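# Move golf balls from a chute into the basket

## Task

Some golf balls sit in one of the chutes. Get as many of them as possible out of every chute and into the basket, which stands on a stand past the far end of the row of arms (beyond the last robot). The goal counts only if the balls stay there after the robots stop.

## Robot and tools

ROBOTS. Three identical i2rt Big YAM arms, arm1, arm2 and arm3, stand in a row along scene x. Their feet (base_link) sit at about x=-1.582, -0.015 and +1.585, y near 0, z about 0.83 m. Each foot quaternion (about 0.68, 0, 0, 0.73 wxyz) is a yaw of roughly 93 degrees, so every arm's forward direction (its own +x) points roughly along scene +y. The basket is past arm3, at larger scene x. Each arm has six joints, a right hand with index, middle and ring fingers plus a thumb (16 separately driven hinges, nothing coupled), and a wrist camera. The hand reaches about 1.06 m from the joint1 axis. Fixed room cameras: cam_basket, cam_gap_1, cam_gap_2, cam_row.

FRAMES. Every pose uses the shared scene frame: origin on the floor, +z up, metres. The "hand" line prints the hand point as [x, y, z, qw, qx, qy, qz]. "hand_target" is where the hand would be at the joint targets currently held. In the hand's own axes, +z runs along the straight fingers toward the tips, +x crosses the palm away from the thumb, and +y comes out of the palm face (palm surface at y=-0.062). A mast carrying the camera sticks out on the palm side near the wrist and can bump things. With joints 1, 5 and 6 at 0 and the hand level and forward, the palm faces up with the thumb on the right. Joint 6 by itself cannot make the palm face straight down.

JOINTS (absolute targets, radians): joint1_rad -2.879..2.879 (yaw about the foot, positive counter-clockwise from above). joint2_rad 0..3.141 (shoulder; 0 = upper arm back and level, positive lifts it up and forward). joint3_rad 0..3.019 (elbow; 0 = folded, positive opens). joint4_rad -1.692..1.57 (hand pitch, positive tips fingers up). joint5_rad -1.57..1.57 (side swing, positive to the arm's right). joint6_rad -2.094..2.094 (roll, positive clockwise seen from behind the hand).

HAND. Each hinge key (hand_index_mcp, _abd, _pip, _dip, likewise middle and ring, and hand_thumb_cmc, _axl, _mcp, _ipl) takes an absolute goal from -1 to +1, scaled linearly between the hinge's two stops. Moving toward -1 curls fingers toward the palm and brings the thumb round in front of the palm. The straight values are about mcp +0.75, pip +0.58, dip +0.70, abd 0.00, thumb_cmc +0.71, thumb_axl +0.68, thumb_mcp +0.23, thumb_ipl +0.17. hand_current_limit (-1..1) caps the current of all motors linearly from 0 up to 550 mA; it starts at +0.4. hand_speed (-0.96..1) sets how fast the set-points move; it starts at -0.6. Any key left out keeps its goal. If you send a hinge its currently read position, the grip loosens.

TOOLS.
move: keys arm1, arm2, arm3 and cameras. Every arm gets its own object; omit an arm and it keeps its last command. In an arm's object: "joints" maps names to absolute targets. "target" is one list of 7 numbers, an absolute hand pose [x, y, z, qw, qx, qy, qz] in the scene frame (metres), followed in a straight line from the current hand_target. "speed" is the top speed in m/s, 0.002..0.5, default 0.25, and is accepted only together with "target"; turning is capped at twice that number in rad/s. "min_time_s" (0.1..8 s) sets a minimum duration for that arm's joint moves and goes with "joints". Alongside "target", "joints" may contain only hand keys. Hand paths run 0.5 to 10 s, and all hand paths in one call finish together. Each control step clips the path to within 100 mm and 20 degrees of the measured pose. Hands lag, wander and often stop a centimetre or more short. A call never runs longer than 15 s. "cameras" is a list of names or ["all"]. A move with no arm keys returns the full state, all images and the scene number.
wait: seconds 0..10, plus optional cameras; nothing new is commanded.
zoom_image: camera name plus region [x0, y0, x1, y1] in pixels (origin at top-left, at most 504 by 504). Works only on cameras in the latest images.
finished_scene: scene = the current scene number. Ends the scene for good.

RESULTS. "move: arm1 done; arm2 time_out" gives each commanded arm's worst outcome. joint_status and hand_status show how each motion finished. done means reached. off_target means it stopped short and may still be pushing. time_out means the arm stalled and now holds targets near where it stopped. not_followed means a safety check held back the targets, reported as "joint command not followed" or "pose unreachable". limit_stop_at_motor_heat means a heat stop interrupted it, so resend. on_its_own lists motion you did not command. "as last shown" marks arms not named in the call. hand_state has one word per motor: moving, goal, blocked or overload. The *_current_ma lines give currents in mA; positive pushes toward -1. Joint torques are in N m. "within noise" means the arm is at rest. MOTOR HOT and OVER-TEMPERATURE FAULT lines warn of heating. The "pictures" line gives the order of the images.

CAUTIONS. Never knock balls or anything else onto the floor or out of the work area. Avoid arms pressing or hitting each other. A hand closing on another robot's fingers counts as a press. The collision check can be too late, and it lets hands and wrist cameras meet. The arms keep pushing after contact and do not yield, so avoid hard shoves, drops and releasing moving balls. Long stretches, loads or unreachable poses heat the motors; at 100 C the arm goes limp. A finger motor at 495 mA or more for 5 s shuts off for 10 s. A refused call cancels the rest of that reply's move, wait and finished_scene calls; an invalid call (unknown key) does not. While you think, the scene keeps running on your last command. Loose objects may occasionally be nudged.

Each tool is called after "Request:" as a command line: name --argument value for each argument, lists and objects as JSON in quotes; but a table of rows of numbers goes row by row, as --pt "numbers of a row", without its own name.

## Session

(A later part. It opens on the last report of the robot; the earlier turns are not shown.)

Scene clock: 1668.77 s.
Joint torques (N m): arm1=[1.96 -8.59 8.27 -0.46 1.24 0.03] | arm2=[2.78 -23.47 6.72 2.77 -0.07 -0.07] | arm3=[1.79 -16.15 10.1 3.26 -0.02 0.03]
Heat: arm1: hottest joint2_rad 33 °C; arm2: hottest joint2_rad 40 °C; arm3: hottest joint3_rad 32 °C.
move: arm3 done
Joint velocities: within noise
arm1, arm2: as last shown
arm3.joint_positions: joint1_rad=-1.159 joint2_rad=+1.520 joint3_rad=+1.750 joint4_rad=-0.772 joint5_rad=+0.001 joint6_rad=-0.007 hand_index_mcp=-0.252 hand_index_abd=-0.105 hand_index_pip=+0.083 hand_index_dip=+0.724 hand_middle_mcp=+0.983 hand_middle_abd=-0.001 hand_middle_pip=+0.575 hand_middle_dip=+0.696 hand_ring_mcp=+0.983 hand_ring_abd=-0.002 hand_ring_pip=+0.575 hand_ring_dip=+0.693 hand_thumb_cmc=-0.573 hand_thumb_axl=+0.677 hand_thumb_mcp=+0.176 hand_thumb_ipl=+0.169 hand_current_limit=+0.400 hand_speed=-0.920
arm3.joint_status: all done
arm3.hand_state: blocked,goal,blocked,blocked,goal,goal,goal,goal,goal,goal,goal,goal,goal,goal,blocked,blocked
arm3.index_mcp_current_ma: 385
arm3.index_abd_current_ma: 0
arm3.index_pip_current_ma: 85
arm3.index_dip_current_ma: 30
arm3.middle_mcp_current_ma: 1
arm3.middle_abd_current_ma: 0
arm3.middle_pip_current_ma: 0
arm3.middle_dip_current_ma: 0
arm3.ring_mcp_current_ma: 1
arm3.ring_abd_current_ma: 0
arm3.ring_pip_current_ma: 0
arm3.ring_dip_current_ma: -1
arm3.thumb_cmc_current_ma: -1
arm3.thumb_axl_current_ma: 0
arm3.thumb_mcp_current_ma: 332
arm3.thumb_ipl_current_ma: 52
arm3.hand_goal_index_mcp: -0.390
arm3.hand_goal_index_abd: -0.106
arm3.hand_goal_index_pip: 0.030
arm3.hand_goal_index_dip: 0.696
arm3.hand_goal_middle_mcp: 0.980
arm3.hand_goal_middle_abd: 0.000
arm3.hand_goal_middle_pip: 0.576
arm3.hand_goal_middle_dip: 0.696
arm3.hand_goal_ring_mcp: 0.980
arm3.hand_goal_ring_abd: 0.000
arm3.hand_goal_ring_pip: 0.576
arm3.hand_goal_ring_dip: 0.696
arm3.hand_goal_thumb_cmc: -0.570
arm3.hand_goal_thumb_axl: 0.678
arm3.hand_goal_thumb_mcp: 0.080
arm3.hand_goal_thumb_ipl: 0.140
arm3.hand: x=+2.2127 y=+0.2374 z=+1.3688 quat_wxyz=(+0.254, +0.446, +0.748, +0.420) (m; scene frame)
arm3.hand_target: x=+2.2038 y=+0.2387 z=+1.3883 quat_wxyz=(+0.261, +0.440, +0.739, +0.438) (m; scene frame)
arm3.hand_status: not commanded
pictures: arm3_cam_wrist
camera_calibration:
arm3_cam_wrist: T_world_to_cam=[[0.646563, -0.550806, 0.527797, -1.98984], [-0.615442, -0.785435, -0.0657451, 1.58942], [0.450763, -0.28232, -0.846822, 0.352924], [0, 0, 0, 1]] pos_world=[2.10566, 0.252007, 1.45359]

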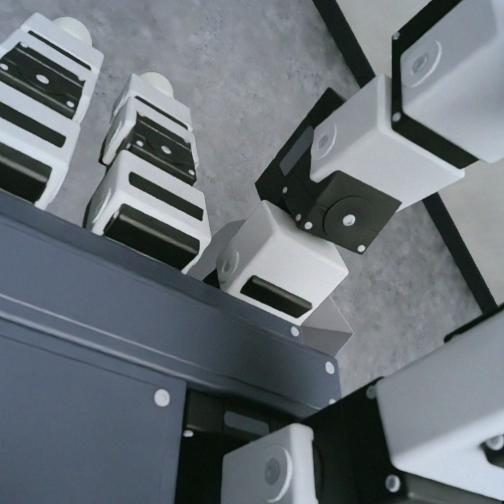

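Request:
move --arm3 '{"joints": {"joint1_rad": -1.62, "joint2_rad": 1.2, "joint3_rad": 1.5, "joint4_rad": -0.79}, "min_time_s": 3}' --cameras '["arm3_cam_wrist"]'

Scene clock: 1693.13 s.
Joint torques (N m): arm1=[1.96 -8.53 8.24 -0.44 1.24 0.03] | arm2=[2.78 -23.41 6.75 2.77 -0.09 -0.09] | arm3=[0.56 -10.4 10.07 2.21 -0.02 0.03]
Heat: arm1: hottest joint2_rad 33 °C; arm2: hottest joint2_rad 40 °C; arm3: hottest joint3_rad 33 °C.
move: arm3 done
Joint velocities: within noise
arm1.joint_positions: joint1_rad=-0.013 joint2_rad=+1.165 joint3_rad=+0.999 joint4_rad=-1.409 joint5_rad=+1.510 joint6_rad=-1.541 hand_index_mcp=+0.042 hand_index_abd=-0.103 hand_index_pip=-0.416 hand_index_dip=+0.699 hand_middle_mcp=+0.745 hand_middle_abd=+0.000 hand_middle_pip=+0.576 hand_middle_dip=+0.696 hand_ring_mcp=+0.747 hand_ring_abd=+0.000 hand_ring_pip=+0.576 hand_ring_dip=+0.696 hand_thumb_cmc=-0.572 hand_thumb_axl=+0.677 hand_thumb_mcp=+0.202 hand_thumb_ipl=+0.170 hand_current_limit=+0.400 hand_speed=-0.400
arm1.joint_status: not commanded
arm1.hand_state: goal,goal,goal,goal,goal,goal,goal,goal,goal,goal,goal,goal,goal,goal,goal,goal
arm1.index_mcp_current_ma: -3
arm1.index_abd_current_ma: 0
arm1.index_pip_current_ma: 1
arm1.index_dip_current_ma: 1
arm1.middle_mcp_current_ma: -4
arm1.middle_abd_current_ma: 0
arm1.middle_pip_current_ma: 0
arm1.middle_dip_current_ma: 0
arm1.ring_mcp_current_ma: -3
arm1.ring_abd_current_ma: 0
arm1.ring_pip_current_ma: 0
arm1.ring_dip_current_ma: 0
arm1.thumb_cmc_current_ma: 0
arm1.thumb_axl_current_ma: 0
arm1.thumb_mcp_current_ma: 0
arm1.thumb_ipl_current_ma: 1
arm1.hand_goal_index_mcp: 0.050
arm1.hand_goal_index_abd: -0.106
arm1.hand_goal_index_pip: -0.420
arm1.hand_goal_index_dip: 0.696
arm1.hand_goal_middle_mcp: 0.754
arm1.hand_goal_middle_abd: 0.000
arm1.hand_goal_middle_pip: 0.576
arm1.hand_goal_middle_dip: 0.696
arm1.hand_goal_ring_mcp: 0.754
arm1.hand_goal_ring_abd: 0.000
arm1.hand_goal_ring_pip: 0.576
arm1.hand_goal_ring_dip: 0.696
arm1.hand_goal_thumb_cmc: -0.570
arm1.hand_goal_thumb_axl: 0.678
arm1.hand_goal_thumb_mcp: 0.200
arm1.hand_goal_thumb_ipl: 0.168
arm1.hand: x=-1.4384 y=+0.4468 z=+1.1081 quat_wxyz=(+0.506, -0.526, +0.500, -0.466) (m; scene frame)
arm1.hand_target: x=-1.4427 y=+0.4459 z=+1.1132 quat_wxyz=(+0.513, -0.525, +0.501, -0.459) (m; scene frame)
arm1.hand_status: not commanded
arm2: as last shown
arm3.joint_positions: joint1_rad=-1.609 joint2_rad=+1.216 joint3_rad=+1.499 joint4_rad=-0.784 joint5_rad=+0.001 joint6_rad=-0.007 hand_index_mcp=-0.252 hand_index_abd=-0.105 hand_index_pip=+0.083 hand_index_dip=+0.724 hand_middle_mcp=+0.983 hand_middle_abd=-0.001 hand_middle_pip=+0.575 hand_middle_dip=+0.696 hand_ring_mcp=+0.983 hand_ring_abd=-0.002 hand_ring_pip=+0.575 hand_ring_dip=+0.693 hand_thumb_cmc=-0.573 hand_thumb_axl=+0.677 hand_thumb_mcp=+0.176 hand_thumb_ipl=+0.169 hand_current_limit=+0.400 hand_speed=-0.920
arm3.joint_status: all done
arm3.hand_state: blocked,goal,blocked,blocked,goal,goal,goal,goal,goal,goal,goal,goal,goal,goal,blocked,blocked
arm3.index_mcp_current_ma: 385
arm3.index_abd_current_ma: 0
arm3.index_pip_current_ma: 85
arm3.index_dip_current_ma: 30
arm3.middle_mcp_current_ma: 1
arm3.middle_abd_current_ma: 0
arm3.middle_pip_current_ma: 0
arm3.middle_dip_current_ma: 0
arm3.ring_mcp_current_ma: 1
arm3.ring_abd_current_ma: 0
arm3.ring_pip_current_ma: 0
arm3.ring_dip_current_ma: -1
arm3.thumb_cmc_current_ma: -1
arm3.thumb_axl_current_ma: 0
arm3.thumb_mcp_current_ma: 332
arm3.thumb_ipl_current_ma: 52
arm3.hand_goal_index_mcp: -0.390
arm3.hand_goal_index_abd: -0.106
arm3.hand_goal_index_pip: 0.030
arm3.hand_goal_index_dip: 0.696
arm3.hand_goal_middle_mcp: 0.980
arm3.hand_goal_middle_abd: 0.000
arm3.hand_goal_middle_pip: 0.576
arm3.hand_goal_middle_dip: 0.696
arm3.hand_goal_ring_mcp: 0.980
arm3.hand_goal_ring_abd: 0.000
arm3.hand_goal_ring_pip: 0.576
arm3.hand_goal_ring_dip: 0.696
arm3.hand_goal_thumb_cmc: -0.570
arm3.hand_goal_thumb_axl: 0.678
arm3.hand_goal_thumb_mcp: 0.080
arm3.hand_goal_thumb_ipl: 0.140
arm3.hand: x=+2.1650 y=-0.0711 z=+1.3963 quat_wxyz=(+0.354, +0.595, +0.622, +0.365) (m; scene frame)
arm3.hand_target: x=+2.1573 y=-0.0778 z=+1.4041 quat_wxyz=(+0.358, +0.598, +0.615, +0.369) (m; scene frame)
arm3.hand_status: not commanded
pictures: arm3_cam_wrist
camera_calibration:
arm3_cam_wrist: T_world_to_cam=[[0.320281, -0.778046, 0.54043, -1.47078], [-0.892567, -0.438987, -0.103029, 1.99617], [0.317403, -0.449371, -0.835057, 0.571005], [0, 0, 0, 1]] pos_world=[2.07154, -0.0114487, 1.47734]

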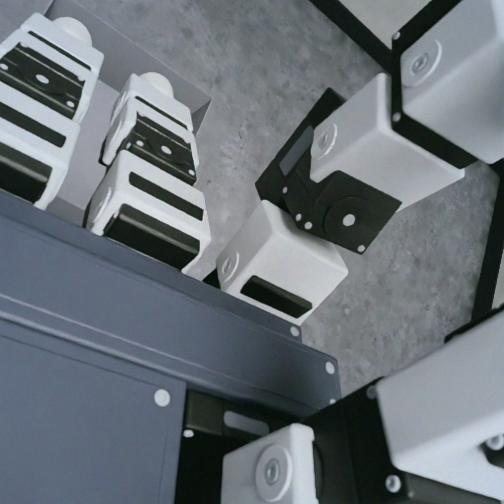

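Request:
move --arm3 '{"joints": {"joint1_rad": -1.56, "joint2_rad": 1.9, "joint3_rad": 2.28, "joint4_rad": -1.68, "joint5_rad": 1.565, "joint6_rad": -1.85}, "min_time_s": 4}' --cameras '["cam_basket"]'

Request:
move --arm3 '{"joints": {"joint1_rad": -1.56, "joint2_rad": 2.5, "joint3_rad": 2.72, "joint4_rad": -1.5}, "min_time_s": 4}' --cameras '["cam_basket"]'

Scene clock: 1717.17 s.
Joint torques (N m): arm1=[1.9 -8.59 8.29 -0.42 1.24 0.02] | arm2=[2.61 -23.53 6.79 2.74 -0.09 -0.06] | arm3=[2.43 -16.73 12.44 0.39 1.21 -0.09]
Heat: arm1: hottest joint2_rad 33 °C; arm2: hottest joint2_rad 40 °C; arm3: hottest joint3_rad 32 °C.
move: arm3 done
Joint velocities: within noise
arm1, arm2: as last shown
arm3.joint_positions: joint1_rad=-1.574 joint2_rad=+1.884 joint3_rad=+2.228 joint4_rad=-1.672 joint5_rad=+1.561 joint6_rad=-1.842 hand_index_mcp=-0.252 hand_index_abd=-0.105 hand_index_pip=+0.084 hand_index_dip=+0.724 hand_middle_mcp=+0.974 hand_middle_abd=-0.001 hand_middle_pip=+0.575 hand_middle_dip=+0.696 hand_ring_mcp=+0.973 hand_ring_abd=-0.002 hand_ring_pip=+0.575 hand_ring_dip=+0.693 hand_thumb_cmc=-0.577 hand_thumb_axl=+0.677 hand_thumb_mcp=+0.176 hand_thumb_ipl=+0.169 hand_current_limit=+0.400 hand_speed=-0.920
arm3.joint_status: all done
arm3.hand_state: blocked,goal,blocked,blocked,goal,goal,goal,goal,goal,goal,goal,goal,goal,goal,blocked,blocked
arm3.index_mcp_current_ma: 385
arm3.index_abd_current_ma: 0
arm3.index_pip_current_ma: 86
arm3.index_dip_current_ma: 31
arm3.middle_mcp_current_ma: -3
arm3.middle_abd_current_ma: 0
arm3.middle_pip_current_ma: 0
arm3.middle_dip_current_ma: 0
arm3.ring_mcp_current_ma: -3
arm3.ring_abd_current_ma: 0
arm3.ring_pip_current_ma: 0
arm3.ring_dip_current_ma: -1
arm3.thumb_cmc_current_ma: -3
arm3.thumb_axl_current_ma: 0
arm3.thumb_mcp_current_ma: 332
arm3.thumb_ipl_current_ma: 52
arm3.hand_goal_index_mcp: -0.390
arm3.hand_goal_index_abd: -0.106
arm3.hand_goal_index_pip: 0.030
arm3.hand_goal_index_dip: 0.696
arm3.hand_goal_middle_mcp: 0.980
arm3.hand_goal_middle_abd: 0.000
arm3.hand_goal_middle_pip: 0.576
arm3.hand_goal_middle_dip: 0.696
arm3.hand_goal_ring_mcp: 0.980
arm3.hand_goal_ring_abd: 0.000
arm3.hand_goal_ring_pip: 0.576
arm3.hand_goal_ring_dip: 0.696
arm3.hand_goal_thumb_cmc: -0.570
arm3.hand_goal_thumb_axl: 0.678
arm3.hand_goal_thumb_mcp: 0.080
arm3.hand_goal_thumb_ipl: 0.140
arm3.hand: x=+2.1977 y=-0.1992 z=+1.2646 quat_wxyz=(+0.017, -0.037, +0.709, -0.704) (m; scene frame)
arm3.hand_target: x=+2.2035 y=-0.1907 z=+1.2763 quat_wxyz=(+0.028, -0.035, +0.708, -0.705) (m; scene frame)
arm3.hand_status: not commanded
pictures: cam_basket

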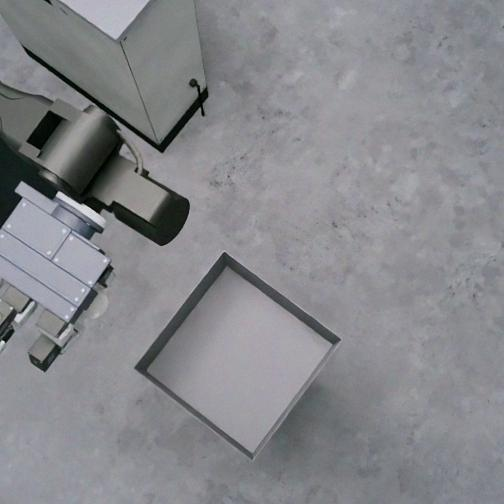

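Scene clock: 1721.90 s.
Joint torques (N m): arm1=[1.85 -8.59 8.24 -0.44 1.24 0.03] | arm2=[2.61 -23.36 6.63 2.74 -0.09 -0.11] | arm3=[2.37 -23.88 12.85 1.17 1.18 -0.09]
Heat: arm1: hottest joint2_rad 33 °C; arm2: hottest joint2_rad 40 °C; arm3: hottest joint3_rad 33 °C.
move: arm3 done
Joint velocities: within noise
arm1, arm2: as last shown
arm3.joint_positions: joint1_rad=-1.574 joint2_rad=+2.483 joint3_rad=+2.667 joint4_rad=-1.512 joint5_rad=+1.562 joint6_rad=-1.843 hand_index_mcp=-0.252 hand_index_abd=-0.105 hand_index_pip=+0.084 hand_index_dip=+0.724 hand_middle_mcp=+0.974 hand_middle_abd=-0.001 hand_middle_pip=+0.575 hand_middle_dip=+0.696 hand_ring_mcp=+0.973 hand_ring_abd=-0.002 hand_ring_pip=+0.575 hand_ring_dip=+0.693 hand_thumb_cmc=-0.576 hand_thumb_axl=+0.677 hand_thumb_mcp=+0.176 hand_thumb_ipl=+0.169 hand_current_limit=+0.400 hand_speed=-0.920
arm3.joint_status: all done
arm3.hand_state: blocked,goal,blocked,blocked,goal,goal,goal,goal,goal,goal,goal,goal,goal,goal,blocked,blocked
arm3.index_mcp_current_ma: 385
arm3.index_abd_current_ma: 0
arm3.index_pip_current_ma: 86
arm3.index_dip_current_ma: 31
arm3.middle_mcp_current_ma: -3
arm3.middle_abd_current_ma: 0
arm3.middle_pip_current_ma: 0
arm3.middle_dip_current_ma: 0
arm3.ring_mcp_current_ma: -3
arm3.ring_abd_current_ma: 0
arm3.ring_pip_current_ma: 0
arm3.ring_dip_current_ma: -1
arm3.thumb_cmc_current_ma: -3
arm3.thumb_axl_current_ma: 0
arm3.thumb_mcp_current_ma: 332
arm3.thumb_ipl_current_ma: 52
arm3.hand_goal_index_mcp: -0.390
arm3.hand_goal_index_abd: -0.106
arm3.hand_goal_index_pip: 0.030
arm3.hand_goal_index_dip: 0.696
arm3.hand_goal_middle_mcp: 0.980
arm3.hand_goal_middle_abd: 0.000
arm3.hand_goal_middle_pip: 0.576
arm3.hand_goal_middle_dip: 0.696
arm3.hand_goal_ring_mcp: 0.980
arm3.hand_goal_ring_abd: 0.000
arm3.hand_goal_ring_pip: 0.576
arm3.hand_goal_ring_dip: 0.696
arm3.hand_goal_thumb_cmc: -0.570
arm3.hand_goal_thumb_axl: 0.678
arm3.hand_goal_thumb_mcp: 0.080
arm3.hand_goal_thumb_ipl: 0.140
arm3.hand: x=+2.3726 y=-0.1860 z=+1.0438 quat_wxyz=(+0.016, -0.038, +0.709, -0.704) (m; scene frame)
arm3.hand_target: x=+2.3812 y=-0.1748 z=+1.0539 quat_wxyz=(+0.035, -0.028, +0.708, -0.704) (m; scene frame)
arm3.hand_status: not commanded
pictures: cam_basket

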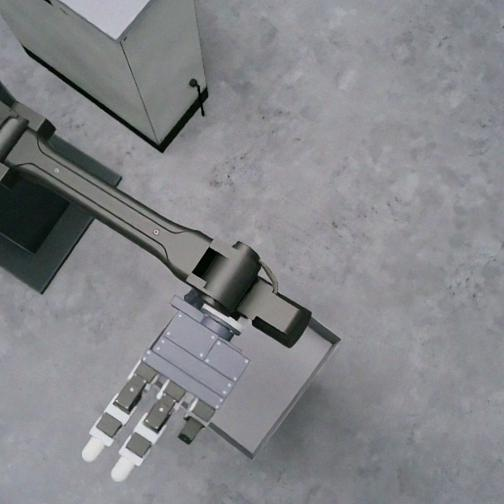

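Request:
move --arm3 '{"joints": {"joint1_rad": -1.53, "joint2_rad": 2.60, "joint3_rad": 2.42, "joint4_rad": -1.14}, "min_time_s": 4}' --cameras '["cam_basket"]'

Scene clock: 1731.20 s.
Joint torques (N m): arm1=[1.9 -8.53 8.27 -0.46 1.25 0.04] | arm2=[2.78 -23.24 6.78 2.74 -0.08 -0.09] | arm3=[2.32 -24.29 8.73 1.11 1.18 -0.09]
Heat: arm1: hottest joint2_rad 33 °C; arm2: hottest joint2_rad 40 °C; arm3: hottest joint3_rad 32 °C.
move: arm3 done
Joint velocities: within noise
arm1, arm2: as last shown
arm3.joint_positions: joint1_rad=-1.544 joint2_rad=+2.580 joint3_rad=+2.420 joint4_rad=-1.152 joint5_rad=+1.562 joint6_rad=-1.843 hand_index_mcp=-0.252 hand_index_abd=-0.105 hand_index_pip=+0.084 hand_index_dip=+0.724 hand_middle_mcp=+0.974 hand_middle_abd=-0.001 hand_middle_pip=+0.575 hand_middle_dip=+0.696 hand_ring_mcp=+0.973 hand_ring_abd=-0.002 hand_ring_pip=+0.575 hand_ring_dip=+0.693 hand_thumb_cmc=-0.576 hand_thumb_axl=+0.677 hand_thumb_mcp=+0.176 hand_thumb_ipl=+0.169 hand_current_limit=+0.400 hand_speed=-0.920
arm3.joint_status: all done
arm3.hand_state: blocked,goal,blocked,blocked,goal,goal,goal,goal,goal,goal,goal,goal,goal,goal,blocked,blocked
arm3.index_mcp_current_ma: 385
arm3.index_abd_current_ma: 0
arm3.index_pip_current_ma: 86
arm3.index_dip_current_ma: 31
arm3.middle_mcp_current_ma: -3
arm3.middle_abd_current_ma: 0
arm3.middle_pip_current_ma: 0
arm3.middle_dip_current_ma: 0
arm3.ring_mcp_current_ma: -3
arm3.ring_abd_current_ma: 0
arm3.ring_pip_current_ma: 0
arm3.ring_dip_current_ma: -1
arm3.thumb_cmc_current_ma: -3
arm3.thumb_axl_current_ma: 0
arm3.thumb_mcp_current_ma: 332
arm3.thumb_ipl_current_ma: 52
arm3.hand_goal_index_mcp: -0.390
arm3.hand_goal_index_abd: -0.106
arm3.hand_goal_index_pip: 0.030
arm3.hand_goal_index_dip: 0.696
arm3.hand_goal_middle_mcp: 0.980
arm3.hand_goal_middle_abd: 0.000
arm3.hand_goal_middle_pip: 0.576
arm3.hand_goal_middle_dip: 0.696
arm3.hand_goal_ring_mcp: 0.980
arm3.hand_goal_ring_abd: 0.000
arm3.hand_goal_ring_pip: 0.576
arm3.hand_goal_ring_dip: 0.696
arm3.hand_goal_thumb_cmc: -0.570
arm3.hand_goal_thumb_axl: 0.678
arm3.hand_goal_thumb_mcp: 0.080
arm3.hand_goal_thumb_ipl: 0.140
arm3.hand: x=+2.3951 y=-0.1605 z=+0.8802 quat_wxyz=(+0.032, -0.043, +0.709, -0.703) (m; scene frame)
arm3.hand_target: x=+2.3959 y=-0.1496 z=+0.8656 quat_wxyz=(+0.032, -0.052, +0.707, -0.704) (m; scene frame)
arm3.hand_status: not commanded
pictures: cam_basket

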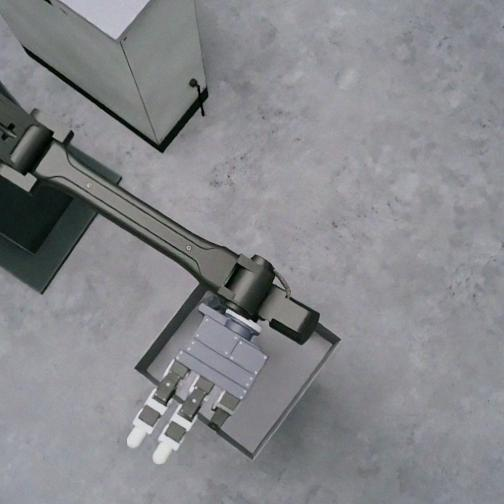

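Request:
move --arm3 '{"joints": {"joint3_rad": 2.29, "joint4_rad": -1.02}, "min_time_s": 2.5}' --cameras '["cam_basket"]'

Scene clock: 1737.97 s.
Joint torques (N m): arm1=[1.9 -8.59 8.27 -0.43 1.24 0.03] | arm2=[2.84 -23.77 6.74 2.74 -0.11 -0.09] | arm3=[2.37 -23.88 8.36 1.21 1.19 -0.09]
Heat: arm1: hottest joint2_rad 33 °C; arm2: hottest joint2_rad 40 °C; arm3: hottest joint3_rad 32 °C.
move: arm3 done
Joint velocities: within noise
arm1, arm2: as last shown
arm3.joint_positions: joint1_rad=-1.544 joint2_rad=+2.580 joint3_rad=+2.291 joint4_rad=-1.032 joint5_rad=+1.562 joint6_rad=-1.843 hand_index_mcp=-0.252 hand_index_abd=-0.105 hand_index_pip=+0.084 hand_index_dip=+0.724 hand_middle_mcp=+0.974 hand_middle_abd=-0.001 hand_middle_pip=+0.575 hand_middle_dip=+0.696 hand_ring_mcp=+0.973 hand_ring_abd=-0.002 hand_ring_pip=+0.575 hand_ring_dip=+0.693 hand_thumb_cmc=-0.576 hand_thumb_axl=+0.677 hand_thumb_mcp=+0.176 hand_thumb_ipl=+0.169 hand_current_limit=+0.400 hand_speed=-0.920
arm3.joint_status: all done
arm3.hand_state: blocked,goal,blocked,blocked,goal,goal,goal,goal,goal,goal,goal,goal,goal,goal,blocked,blocked
arm3.index_mcp_current_ma: 385
arm3.index_abd_current_ma: 0
arm3.index_pip_current_ma: 86
arm3.index_dip_current_ma: 31
arm3.middle_mcp_current_ma: -3
arm3.middle_abd_current_ma: 0
arm3.middle_pip_current_ma: 0
arm3.middle_dip_current_ma: 0
arm3.ring_mcp_current_ma: -3
arm3.ring_abd_current_ma: 0
arm3.ring_pip_current_ma: 0
arm3.ring_dip_current_ma: -1
arm3.thumb_cmc_current_ma: -2
arm3.thumb_axl_current_ma: 0
arm3.thumb_mcp_current_ma: 332
arm3.thumb_ipl_current_ma: 52
arm3.hand_goal_index_mcp: -0.390
arm3.hand_goal_index_abd: -0.106
arm3.hand_goal_index_pip: 0.030
arm3.hand_goal_index_dip: 0.696
arm3.hand_goal_middle_mcp: 0.980
arm3.hand_goal_middle_abd: 0.000
arm3.hand_goal_middle_pip: 0.576
arm3.hand_goal_middle_dip: 0.696
arm3.hand_goal_ring_mcp: 0.980
arm3.hand_goal_ring_abd: 0.000
arm3.hand_goal_ring_pip: 0.576
arm3.hand_goal_ring_dip: 0.696
arm3.hand_goal_thumb_cmc: -0.570
arm3.hand_goal_thumb_axl: 0.678
arm3.hand_goal_thumb_mcp: 0.080
arm3.hand_goal_thumb_ipl: 0.140
arm3.hand: x=+2.3829 y=-0.1617 z=+0.8321 quat_wxyz=(+0.029, -0.046, +0.709, -0.704) (m; scene frame)
arm3.hand_target: x=+2.3824 y=-0.1512 z=+0.8172 quat_wxyz=(+0.028, -0.056, +0.707, -0.705) (m; scene frame)
arm3.hand_status: not commanded
pictures: cam_basket

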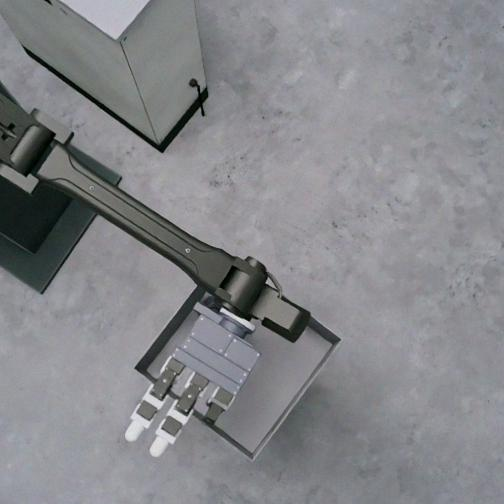

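Request:
move --arm3 '{"joints": {"joint3_rad": 2.215, "joint4_rad": -0.945}, "min_time_s": 2}'

Request:
move --arm3 '{"joints": {"hand_index_mcp": -0.12, "hand_thumb_mcp": 0.3, "hand_index_pip": 0.062, "hand_thumb_ipl": 0.168, "hand_speed": -0.6}}' --cameras '["cam_basket"]'

Scene clock: 1745.43 s.
Joint torques (N m): arm1=[1.96 -8.53 8.27 -0.44 1.24 0.03] | arm2=[2.49 -23.53 6.78 2.86 -0.08 -0.08] | arm3=[2.37 -23.53 8.17 1.13 1.18 -0.09]
Heat: arm1: hottest joint2_rad 33 °C; arm2: hottest joint2_rad 40 °C; arm3: hottest joint3_rad 32 °C.
move: arm3 done
Joint velocities: within noise
arm1: as last shown
arm2.joint_positions: joint1_rad=-1.476 joint2_rad=+2.351 joint3_rad=+1.673 joint4_rad=+0.800 joint5_rad=+0.000 joint6_rad=+0.117 hand_index_mcp=+0.759 hand_index_abd=+0.001 hand_index_pip=+0.576 hand_index_dip=+0.694 hand_middle_mcp=+0.758 hand_middle_abd=-0.003 hand_middle_pip=+0.576 hand_middle_dip=+0.694 hand_ring_mcp=+0.759 hand_ring_abd=+0.001 hand_ring_pip=+0.576 hand_ring_dip=+0.693 hand_thumb_cmc=+0.722 hand_thumb_axl=+0.677 hand_thumb_mcp=+0.226 hand_thumb_ipl=+0.168 hand_current_limit=+0.400 hand_speed=-0.850
arm2.joint_status: not commanded
arm2.hand_state: goal,goal,goal,goal,goal,goal,goal,goal,goal,goal,goal,goal,goal,goal,goal,goal
arm2.index_mcp_current_ma: 44
arm2.index_abd_current_ma: 3
arm2.index_pip_current_ma: -1
arm2.index_dip_current_ma: -10
arm2.middle_mcp_current_ma: 39
arm2.middle_abd_current_ma: -11
arm2.middle_pip_current_ma: -1
arm2.middle_dip_current_ma: -10
arm2.ring_mcp_current_ma: 44
arm2.ring_abd_current_ma: 3
arm2.ring_pip_current_ma: -1
arm2.ring_dip_current_ma: -12
arm2.thumb_cmc_current_ma: 35
arm2.thumb_axl_current_ma: -4
arm2.thumb_mcp_current_ma: 0
arm2.thumb_ipl_current_ma: -2
arm2.hand_goal_index_mcp: 0.750
arm2.hand_goal_index_abd: 0.000
arm2.hand_goal_index_pip: 0.576
arm2.hand_goal_index_dip: 0.696
arm2.hand_goal_middle_mcp: 0.750
arm2.hand_goal_middle_abd: 0.000
arm2.hand_goal_middle_pip: 0.576
arm2.hand_goal_middle_dip: 0.696
arm2.hand_goal_ring_mcp: 0.750
arm2.hand_goal_ring_abd: 0.000
arm2.hand_goal_ring_pip: 0.576
arm2.hand_goal_ring_dip: 0.696
arm2.hand_goal_thumb_cmc: 0.714
arm2.hand_goal_thumb_axl: 0.678
arm2.hand_goal_thumb_mcp: 0.226
arm2.hand_goal_thumb_ipl: 0.168
arm2.hand: x=+0.8531 y=+0.0691 z=+1.0444 quat_wxyz=(+0.453, +0.465, +0.479, +0.591) (m; scene frame)
arm2.hand_target: x=+0.8458 y=+0.0747 z=+1.0903 quat_wxyz=(+0.464, +0.446, +0.461, +0.611) (m; scene frame)
arm2.hand_status: not commanded
arm3.joint_positions: joint1_rad=-1.544 joint2_rad=+2.580 joint3_rad=+2.216 joint4_rad=-0.957 joint5_rad=+1.562 joint6_rad=-1.843 hand_index_mcp=-0.252 hand_index_abd=-0.105 hand_index_pip=+0.084 hand_index_dip=+0.724 hand_middle_mcp=+0.974 hand_middle_abd=-0.001 hand_middle_pip=+0.575 hand_middle_dip=+0.696 hand_ring_mcp=+0.973 hand_ring_abd=-0.002 hand_ring_pip=+0.575 hand_ring_dip=+0.693 hand_thumb_cmc=-0.576 hand_thumb_axl=+0.677 hand_thumb_mcp=+0.176 hand_thumb_ipl=+0.169 hand_current_limit=+0.400 hand_speed=-0.920
arm3.joint_status: all done
arm3.hand_state: blocked,goal,blocked,blocked,goal,goal,goal,goal,goal,goal,goal,goal,goal,goal,blocked,blocked
arm3.index_mcp_current_ma: 385
arm3.index_abd_current_ma: 0
arm3.index_pip_current_ma: 86
arm3.index_dip_current_ma: 31
arm3.middle_mcp_current_ma: -3
arm3.middle_abd_current_ma: 0
arm3.middle_pip_current_ma: 0
arm3.middle_dip_current_ma: 0
arm3.ring_mcp_current_ma: -3
arm3.ring_abd_current_ma: 0
arm3.ring_pip_current_ma: 0
arm3.ring_dip_current_ma: -1
arm3.thumb_cmc_current_ma: -2
arm3.thumb_axl_current_ma: 0
arm3.thumb_mcp_current_ma: 332
arm3.thumb_ipl_current_ma: 52
arm3.hand_goal_index_mcp: -0.390
arm3.hand_goal_index_abd: -0.106
arm3.hand_goal_index_pip: 0.030
arm3.hand_goal_index_dip: 0.696
arm3.hand_goal_middle_mcp: 0.980
arm3.hand_goal_middle_abd: 0.000
arm3.hand_goal_middle_pip: 0.576
arm3.hand_goal_middle_dip: 0.696
arm3.hand_goal_ring_mcp: 0.980
arm3.hand_goal_ring_abd: 0.000
arm3.hand_goal_ring_pip: 0.576
arm3.hand_goal_ring_dip: 0.696
arm3.hand_goal_thumb_cmc: -0.570
arm3.hand_goal_thumb_axl: 0.678
arm3.hand_goal_thumb_mcp: 0.080
arm3.hand_goal_thumb_ipl: 0.140
arm3.hand: x=+2.3737 y=-0.1627 z=+0.8049 quat_wxyz=(+0.029, -0.046, +0.709, -0.704) (m; scene frame)
arm3.hand_target: x=+2.3726 y=-0.1524 z=+0.7901 quat_wxyz=(+0.028, -0.056, +0.707, -0.705) (m; scene frame)
arm3.hand_status: not commanded
pictures: none

Scene clock: 1746.07 s.
Joint torques (N m): arm1=[2.02 -8.64 8.21 -0.46 1.25 0.03] | arm2=[2.84 -23.59 6.76 2.8 -0.1 -0.09] | arm3=[2.37 -23.59 8.14 1.2 1.16 -0.09]
Heat: arm1: hottest joint2_rad 33 °C; arm2: hottest joint2_rad 40 °C; arm3: hottest joint3_rad 32 °C.
move: arm3 done
Joint velocities: within noise
arm1, arm2: as last shown
arm3.joint_positions: joint1_rad=-1.544 joint2_rad=+2.580 joint3_rad=+2.216 joint4_rad=-0.957 joint5_rad=+1.563 joint6_rad=-1.843 hand_index_mcp=-0.129 hand_index_abd=-0.105 hand_index_pip=+0.065 hand_index_dip=+0.699 hand_middle_mcp=+0.974 hand_middle_abd=-0.001 hand_middle_pip=+0.575 hand_middle_dip=+0.696 hand_ring_mcp=+0.973 hand_ring_abd=-0.002 hand_ring_pip=+0.575 hand_ring_dip=+0.693 hand_thumb_cmc=-0.573 hand_thumb_axl=+0.677 hand_thumb_mcp=+0.297 hand_thumb_ipl=+0.170 hand_current_limit=+0.400 hand_speed=-0.600
arm3.joint_status: all done
arm3.hand_state: goal,goal,goal,goal,goal,goal,goal,goal,goal,goal,goal,goal,goal,goal,goal,goal
arm3.index_mcp_current_ma: -6
arm3.index_abd_current_ma: 0
arm3.index_pip_current_ma: 1
arm3.index_dip_current_ma: 1
arm3.middle_mcp_current_ma: -3
arm3.middle_abd_current_ma: 0
arm3.middle_pip_current_ma: 0
arm3.middle_dip_current_ma: 0
arm3.ring_mcp_current_ma: -3
arm3.ring_abd_current_ma: 0
arm3.ring_pip_current_ma: 0
arm3.ring_dip_current_ma: -1
arm3.thumb_cmc_current_ma: -1
arm3.thumb_axl_current_ma: 0
arm3.thumb_mcp_current_ma: -1
arm3.thumb_ipl_current_ma: 1
arm3.hand_goal_index_mcp: -0.120
arm3.hand_goal_index_abd: -0.106
arm3.hand_goal_index_pip: 0.062
arm3.hand_goal_index_dip: 0.696
arm3.hand_goal_middle_mcp: 0.980
arm3.hand_goal_middle_abd: 0.000
arm3.hand_goal_middle_pip: 0.576
arm3.hand_goal_middle_dip: 0.696
arm3.hand_goal_ring_mcp: 0.980
arm3.hand_goal_ring_abd: 0.000
arm3.hand_goal_ring_pip: 0.576
arm3.hand_goal_ring_dip: 0.696
arm3.hand_goal_thumb_cmc: -0.570
arm3.hand_goal_thumb_axl: 0.678
arm3.hand_goal_thumb_mcp: 0.300
arm3.hand_goal_thumb_ipl: 0.168
arm3.hand: x=+2.3737 y=-0.1627 z=+0.8050 quat_wxyz=(+0.029, -0.046, +0.708, -0.704) (m; scene frame)
arm3.hand_target: x=+2.3726 y=-0.1524 z=+0.7901 quat_wxyz=(+0.028, -0.056, +0.707, -0.705) (m; scene frame)
arm3.hand_status: not commanded
pictures: cam_basket

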